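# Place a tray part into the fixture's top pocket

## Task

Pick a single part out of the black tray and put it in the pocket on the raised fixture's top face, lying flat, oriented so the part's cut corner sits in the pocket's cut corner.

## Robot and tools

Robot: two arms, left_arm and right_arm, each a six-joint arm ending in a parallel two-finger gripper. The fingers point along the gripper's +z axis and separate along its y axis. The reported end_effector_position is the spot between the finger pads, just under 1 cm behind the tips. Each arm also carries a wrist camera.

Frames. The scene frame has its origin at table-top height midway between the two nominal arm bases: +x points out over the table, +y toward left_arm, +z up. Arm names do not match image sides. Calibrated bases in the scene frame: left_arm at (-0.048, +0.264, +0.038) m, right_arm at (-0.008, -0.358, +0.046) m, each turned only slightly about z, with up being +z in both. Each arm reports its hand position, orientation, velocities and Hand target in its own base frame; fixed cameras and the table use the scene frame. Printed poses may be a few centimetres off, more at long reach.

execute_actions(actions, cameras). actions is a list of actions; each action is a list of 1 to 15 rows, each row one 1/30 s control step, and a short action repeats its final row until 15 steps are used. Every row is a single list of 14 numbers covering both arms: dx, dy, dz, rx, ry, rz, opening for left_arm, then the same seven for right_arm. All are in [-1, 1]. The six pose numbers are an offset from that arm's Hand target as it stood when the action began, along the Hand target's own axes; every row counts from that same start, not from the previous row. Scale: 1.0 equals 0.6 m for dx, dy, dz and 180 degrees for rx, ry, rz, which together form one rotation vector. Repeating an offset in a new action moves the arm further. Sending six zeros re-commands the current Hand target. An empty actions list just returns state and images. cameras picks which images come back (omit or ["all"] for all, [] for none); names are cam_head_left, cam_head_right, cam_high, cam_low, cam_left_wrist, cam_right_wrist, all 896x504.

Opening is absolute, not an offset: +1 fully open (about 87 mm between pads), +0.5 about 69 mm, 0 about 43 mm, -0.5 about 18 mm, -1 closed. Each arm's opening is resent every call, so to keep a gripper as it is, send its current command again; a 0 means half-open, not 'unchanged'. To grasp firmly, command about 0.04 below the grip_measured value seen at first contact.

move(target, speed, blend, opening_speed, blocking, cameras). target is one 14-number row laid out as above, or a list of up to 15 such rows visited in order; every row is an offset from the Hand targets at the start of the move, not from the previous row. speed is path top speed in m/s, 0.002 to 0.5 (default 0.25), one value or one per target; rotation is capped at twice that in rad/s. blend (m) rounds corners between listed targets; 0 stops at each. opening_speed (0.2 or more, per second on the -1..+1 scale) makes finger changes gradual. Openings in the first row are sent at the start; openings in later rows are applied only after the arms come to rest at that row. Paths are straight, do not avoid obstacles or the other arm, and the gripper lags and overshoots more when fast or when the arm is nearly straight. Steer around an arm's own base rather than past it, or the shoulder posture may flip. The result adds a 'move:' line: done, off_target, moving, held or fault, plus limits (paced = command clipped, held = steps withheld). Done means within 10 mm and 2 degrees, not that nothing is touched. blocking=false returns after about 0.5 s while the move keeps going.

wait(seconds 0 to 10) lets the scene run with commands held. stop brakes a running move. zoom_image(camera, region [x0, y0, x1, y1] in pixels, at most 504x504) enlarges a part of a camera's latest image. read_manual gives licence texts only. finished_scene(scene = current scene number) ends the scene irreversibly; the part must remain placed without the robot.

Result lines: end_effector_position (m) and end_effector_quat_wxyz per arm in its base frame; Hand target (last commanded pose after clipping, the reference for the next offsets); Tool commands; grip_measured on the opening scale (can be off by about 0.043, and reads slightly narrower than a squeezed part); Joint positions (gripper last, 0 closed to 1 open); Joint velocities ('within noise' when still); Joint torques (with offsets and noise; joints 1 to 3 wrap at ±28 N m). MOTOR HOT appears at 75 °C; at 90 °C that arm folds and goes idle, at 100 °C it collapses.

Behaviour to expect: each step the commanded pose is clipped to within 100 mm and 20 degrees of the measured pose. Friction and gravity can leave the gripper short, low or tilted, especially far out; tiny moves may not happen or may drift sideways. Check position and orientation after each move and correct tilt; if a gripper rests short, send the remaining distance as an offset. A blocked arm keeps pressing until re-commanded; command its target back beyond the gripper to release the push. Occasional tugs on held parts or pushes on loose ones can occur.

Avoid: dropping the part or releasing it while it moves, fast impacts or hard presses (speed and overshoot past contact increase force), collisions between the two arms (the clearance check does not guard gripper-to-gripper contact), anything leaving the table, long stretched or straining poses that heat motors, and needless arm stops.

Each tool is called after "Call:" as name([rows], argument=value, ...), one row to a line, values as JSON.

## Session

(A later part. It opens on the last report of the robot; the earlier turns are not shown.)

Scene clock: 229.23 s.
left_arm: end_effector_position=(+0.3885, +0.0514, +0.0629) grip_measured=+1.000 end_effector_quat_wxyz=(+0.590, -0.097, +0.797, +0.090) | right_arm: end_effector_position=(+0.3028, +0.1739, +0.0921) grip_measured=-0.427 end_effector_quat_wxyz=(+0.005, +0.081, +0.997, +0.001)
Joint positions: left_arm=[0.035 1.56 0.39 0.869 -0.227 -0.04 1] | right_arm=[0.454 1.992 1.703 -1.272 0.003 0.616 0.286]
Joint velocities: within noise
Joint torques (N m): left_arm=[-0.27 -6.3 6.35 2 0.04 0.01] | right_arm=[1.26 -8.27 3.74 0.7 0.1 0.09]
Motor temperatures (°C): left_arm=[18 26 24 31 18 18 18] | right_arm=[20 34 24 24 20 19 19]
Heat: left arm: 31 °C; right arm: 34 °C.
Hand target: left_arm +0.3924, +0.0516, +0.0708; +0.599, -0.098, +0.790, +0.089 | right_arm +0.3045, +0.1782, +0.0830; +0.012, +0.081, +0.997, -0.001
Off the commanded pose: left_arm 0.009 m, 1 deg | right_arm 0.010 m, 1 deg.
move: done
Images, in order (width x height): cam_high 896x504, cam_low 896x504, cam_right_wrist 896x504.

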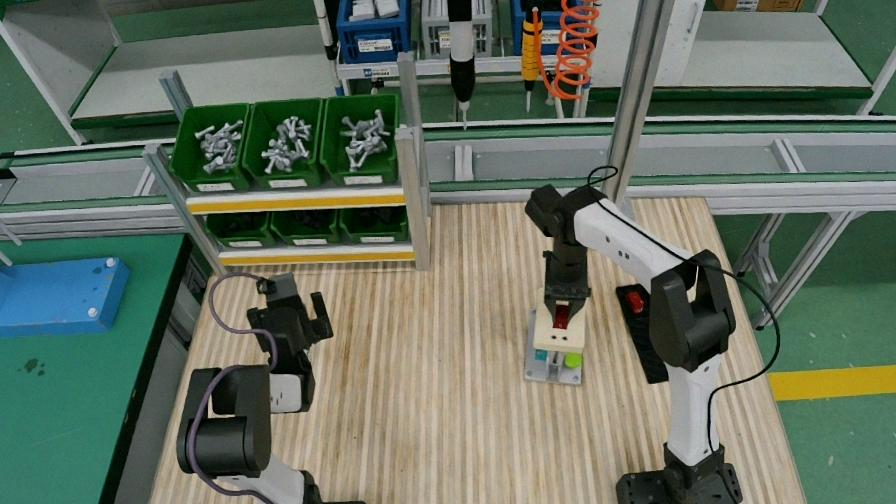

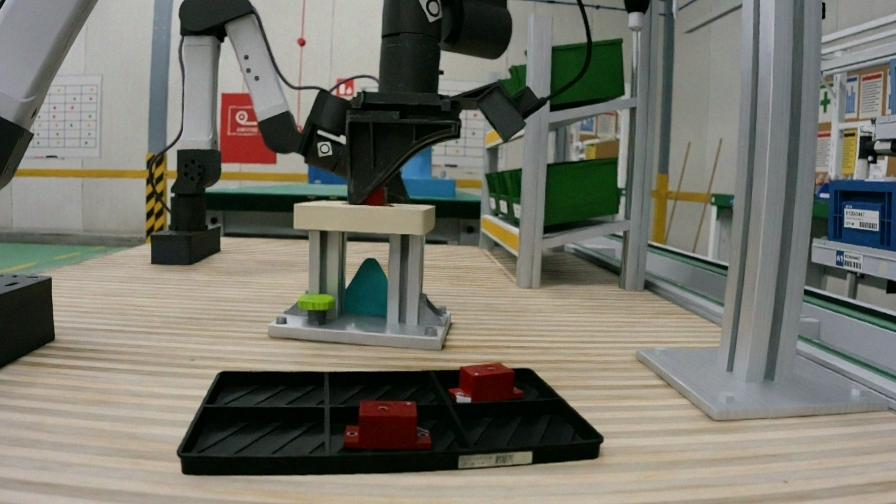

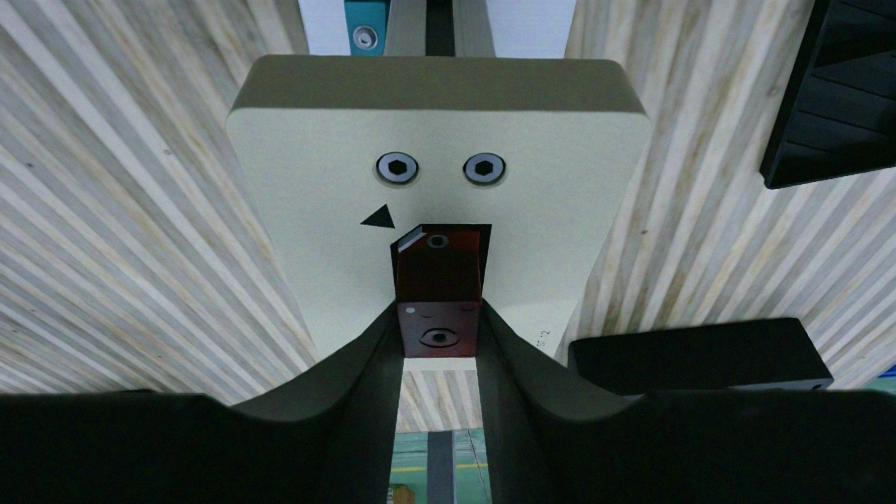

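Call:
move([
  [0,0,0,0,0,0,1,0.003,-0.006,-0.012,0,0,0,-0.7],
  [0,0,0,0,0,0,1,0.003,-0.006,-0.012,0,0,0,-0.2],
], opening_speed=0.3, cameras=["cam_high","cam_low","cam_right_wrist"])

Call:
zoom_image(camera="cam_right_wrist", region=[370, 200, 510, 320])

Call:
move(target=[0,0,0,0,0,0,1,0,0,-0.12,0,0,0,-0.1], speed=0.1, cameras=["cam_high","cam_low","cam_right_wrist"])

Call:
zoom_image(camera="cam_low", region=[310, 160, 420, 230])

Call:
zoom_image(camera="cam_high", region=[525, 280, 595, 350])

Scene clock: 237.90 s.
left_arm: end_effector_position=(+0.3885, +0.0514, +0.0629) grip_measured=+1.000 end_effector_quat_wxyz=(+0.590, -0.097, +0.797, +0.090) | right_arm: end_effector_position=(+0.3033, +0.1738, +0.0922) grip_measured=-0.200 end_effector_quat_wxyz=(+0.006, +0.081, +0.997, +0.001)
Joint positions: left_arm=[0.035 1.56 0.39 0.869 -0.227 -0.04 1] | right_arm=[0.454 1.991 1.703 -1.27 0.005 0.617 0.4]
Joint velocities: within noise
Joint torques (N m): left_arm=[-0.27 -6.3 6.35 2 0.04 0.01] | right_arm=[0.84 -9.65 4.16 0.46 0.08 0.04]
Motor temperatures (°C): left_arm=[18 26 24 31 18 18 18] | right_arm=[21 33 24 24 20 19 19]
Heat: left arm: 31 °C; right arm: 33 °C.
Hand target: left_arm +0.3924, +0.0516, +0.0708; +0.599, -0.098, +0.790, +0.089 | right_arm +0.3021, +0.1750, +0.0902; +0.012, +0.081, +0.997, -0.001
Off the commanded pose: left_arm 0.009 m, 1 deg | right_arm 0.003 m, 1 deg.
move: done
Images, in order (width x height): cam_high 896x504, cam_low 896x504, cam_right_wrist 896x504.

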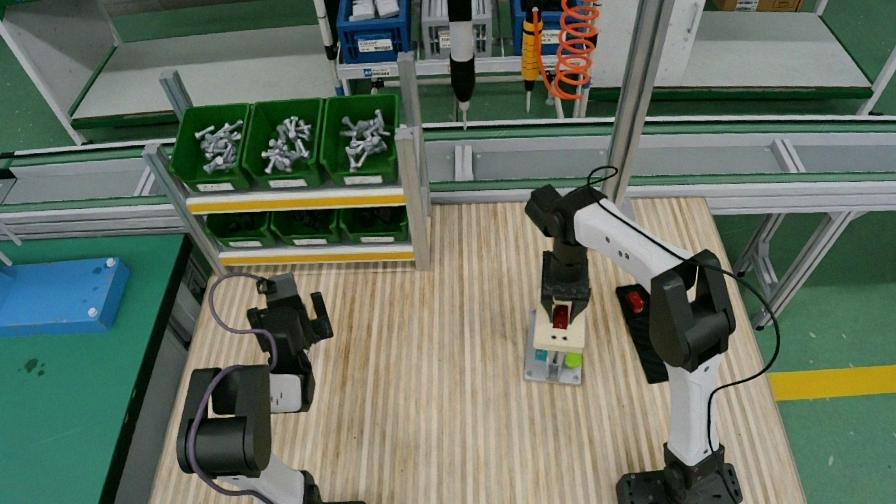

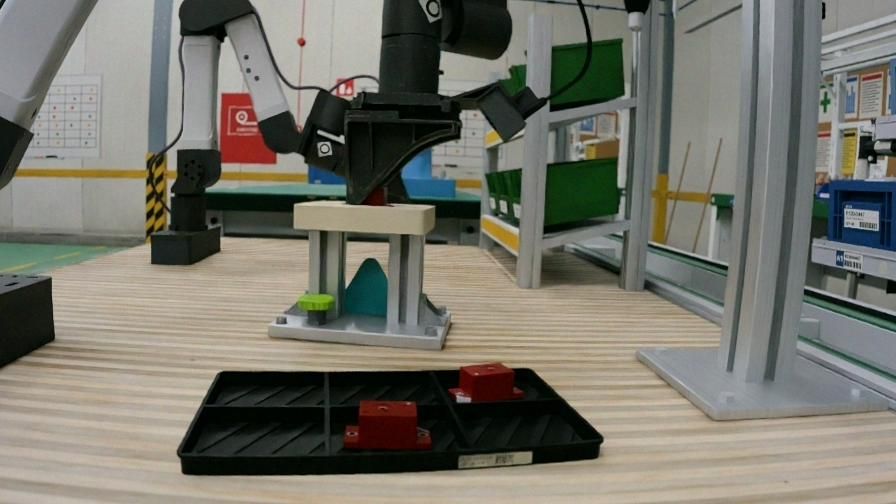

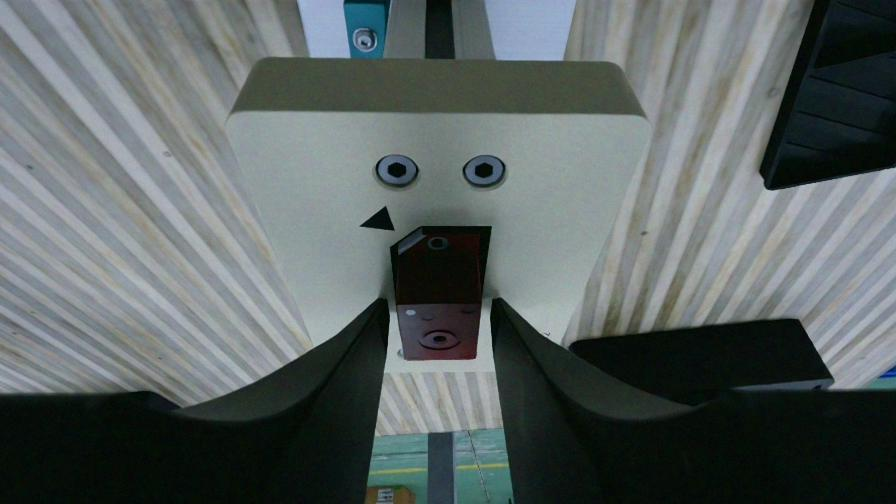

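Scaled by 3.600 from the camera's 896x504 image, which has a finer 1280x720 frame.

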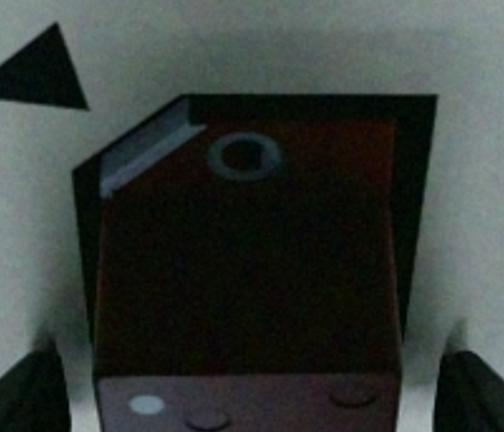

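Scene clock: 239.37 s.
left_arm: end_effector_position=(+0.3885, +0.0514, +0.0629) grip_measured=+1.000 end_effector_quat_wxyz=(+0.590, -0.097, +0.797, +0.090) | right_arm: end_effector_position=(+0.2983, +0.1726, +0.1586) grip_measured=-0.100 end_effector_quat_wxyz=(+0.006, +0.082, +0.997, +0.000)
Joint positions: left_arm=[0.035 1.56 0.39 0.869 -0.227 -0.04 1] | right_arm=[0.457 1.997 1.975 -1.539 0.006 0.621 0.45]
Joint velocities: within noise
Joint torques (N m): left_arm=[-0.27 -6.28 6.37 2 0.04 0.01] | right_arm=[0.76 -8.17 7.46 0.17 0.07 0.03]
Motor temperatures (°C): left_arm=[18 26 24 31 18 18 18] | right_arm=[21 33 24 24 20 19 19]
Heat: left arm: 31 °C; right arm: 33 °C.
Hand target: left_arm +0.3924, +0.0516, +0.0708; +0.599, -0.098, +0.790, +0.089 | right_arm +0.3005, +0.1752, +0.1623; +0.012, +0.081, +0.997, -0.001
Off the commanded pose: left_arm 0.009 m, 1 deg | right_arm 0.005 m, 1 deg.
move: done
Images, in order (width x height): cam_high 896x504, cam_low 896x504, cam_right_wrist 896x504.

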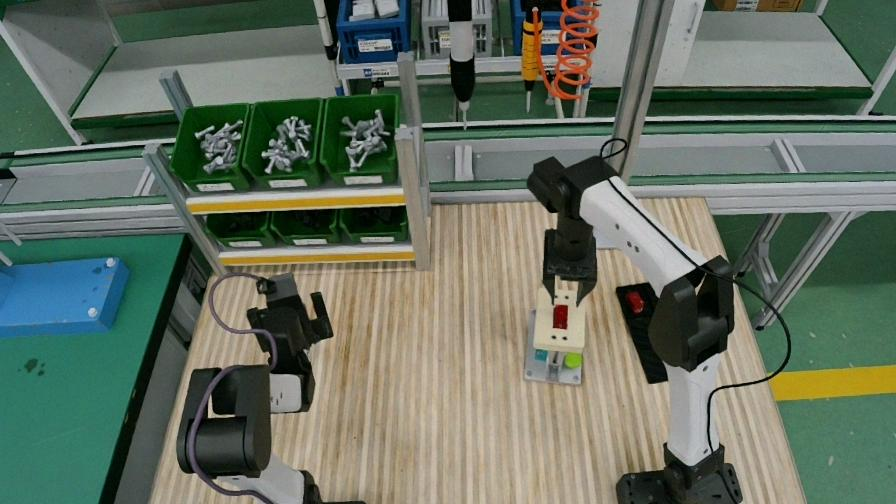

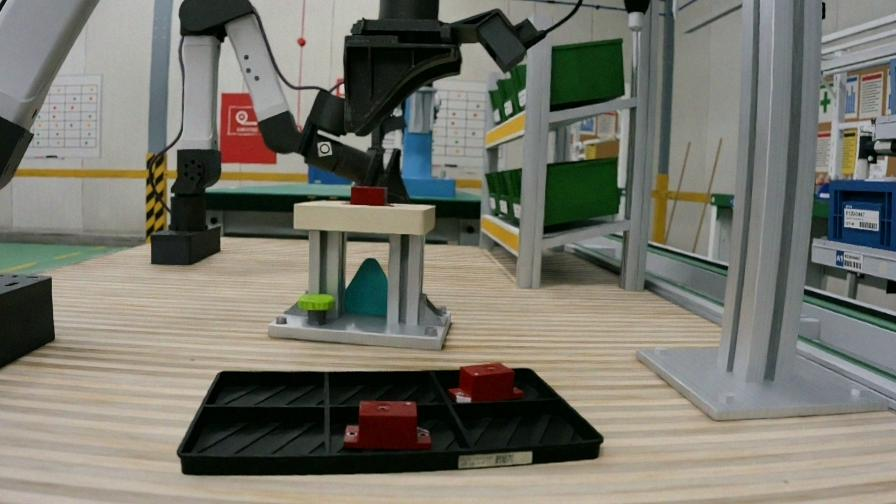

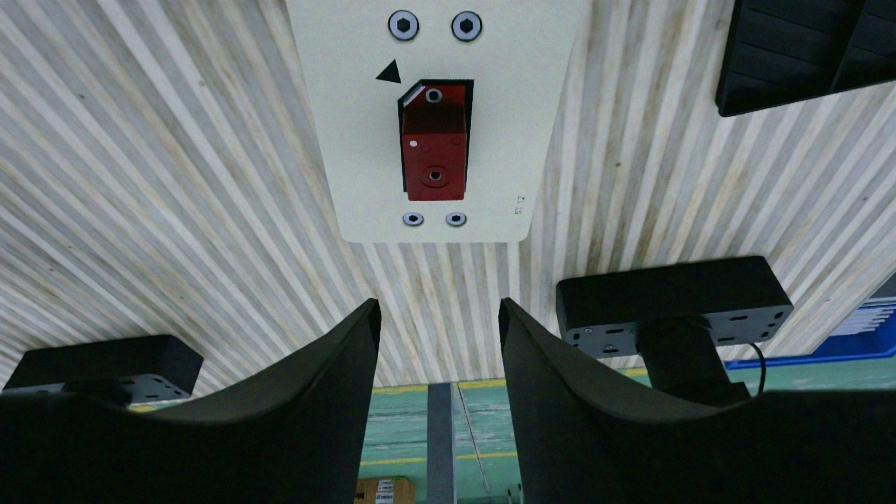

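Scaled by 4.582 from the camera's 896x504 image, which has a finer 1280x720 frame.

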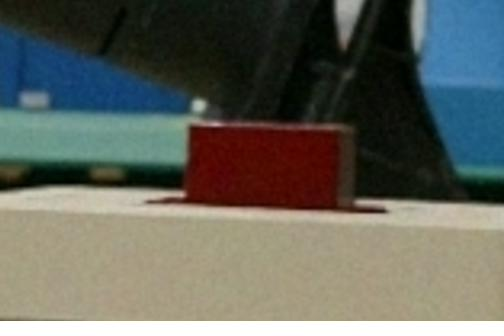

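Scaled by 7.200 from the camera's 896x504 image, which has a finer 1280x720 frame.

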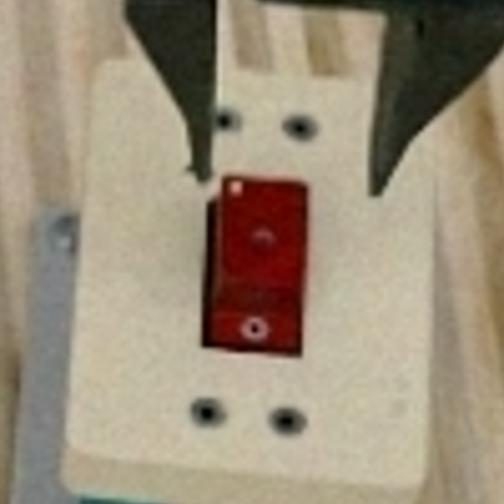

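Call:
zoom_image(camera="cam_right_wrist", region=[370, 60, 510, 240])

Call:
zoom_image(camera="cam_low", region=[335, 180, 405, 220])

Scaled by 2.800 from the camera's 896x504 image, which has a finer 1280x720 frame.

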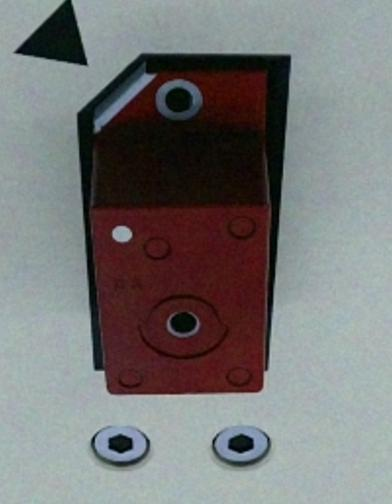

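Scaled by 7.200 from the camera's 896x504 image, which has a finer 1280x720 frame.

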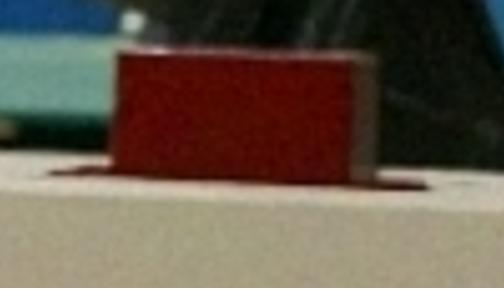

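Call:
finished_scene(scene=2)

The scene is finished: the task was done.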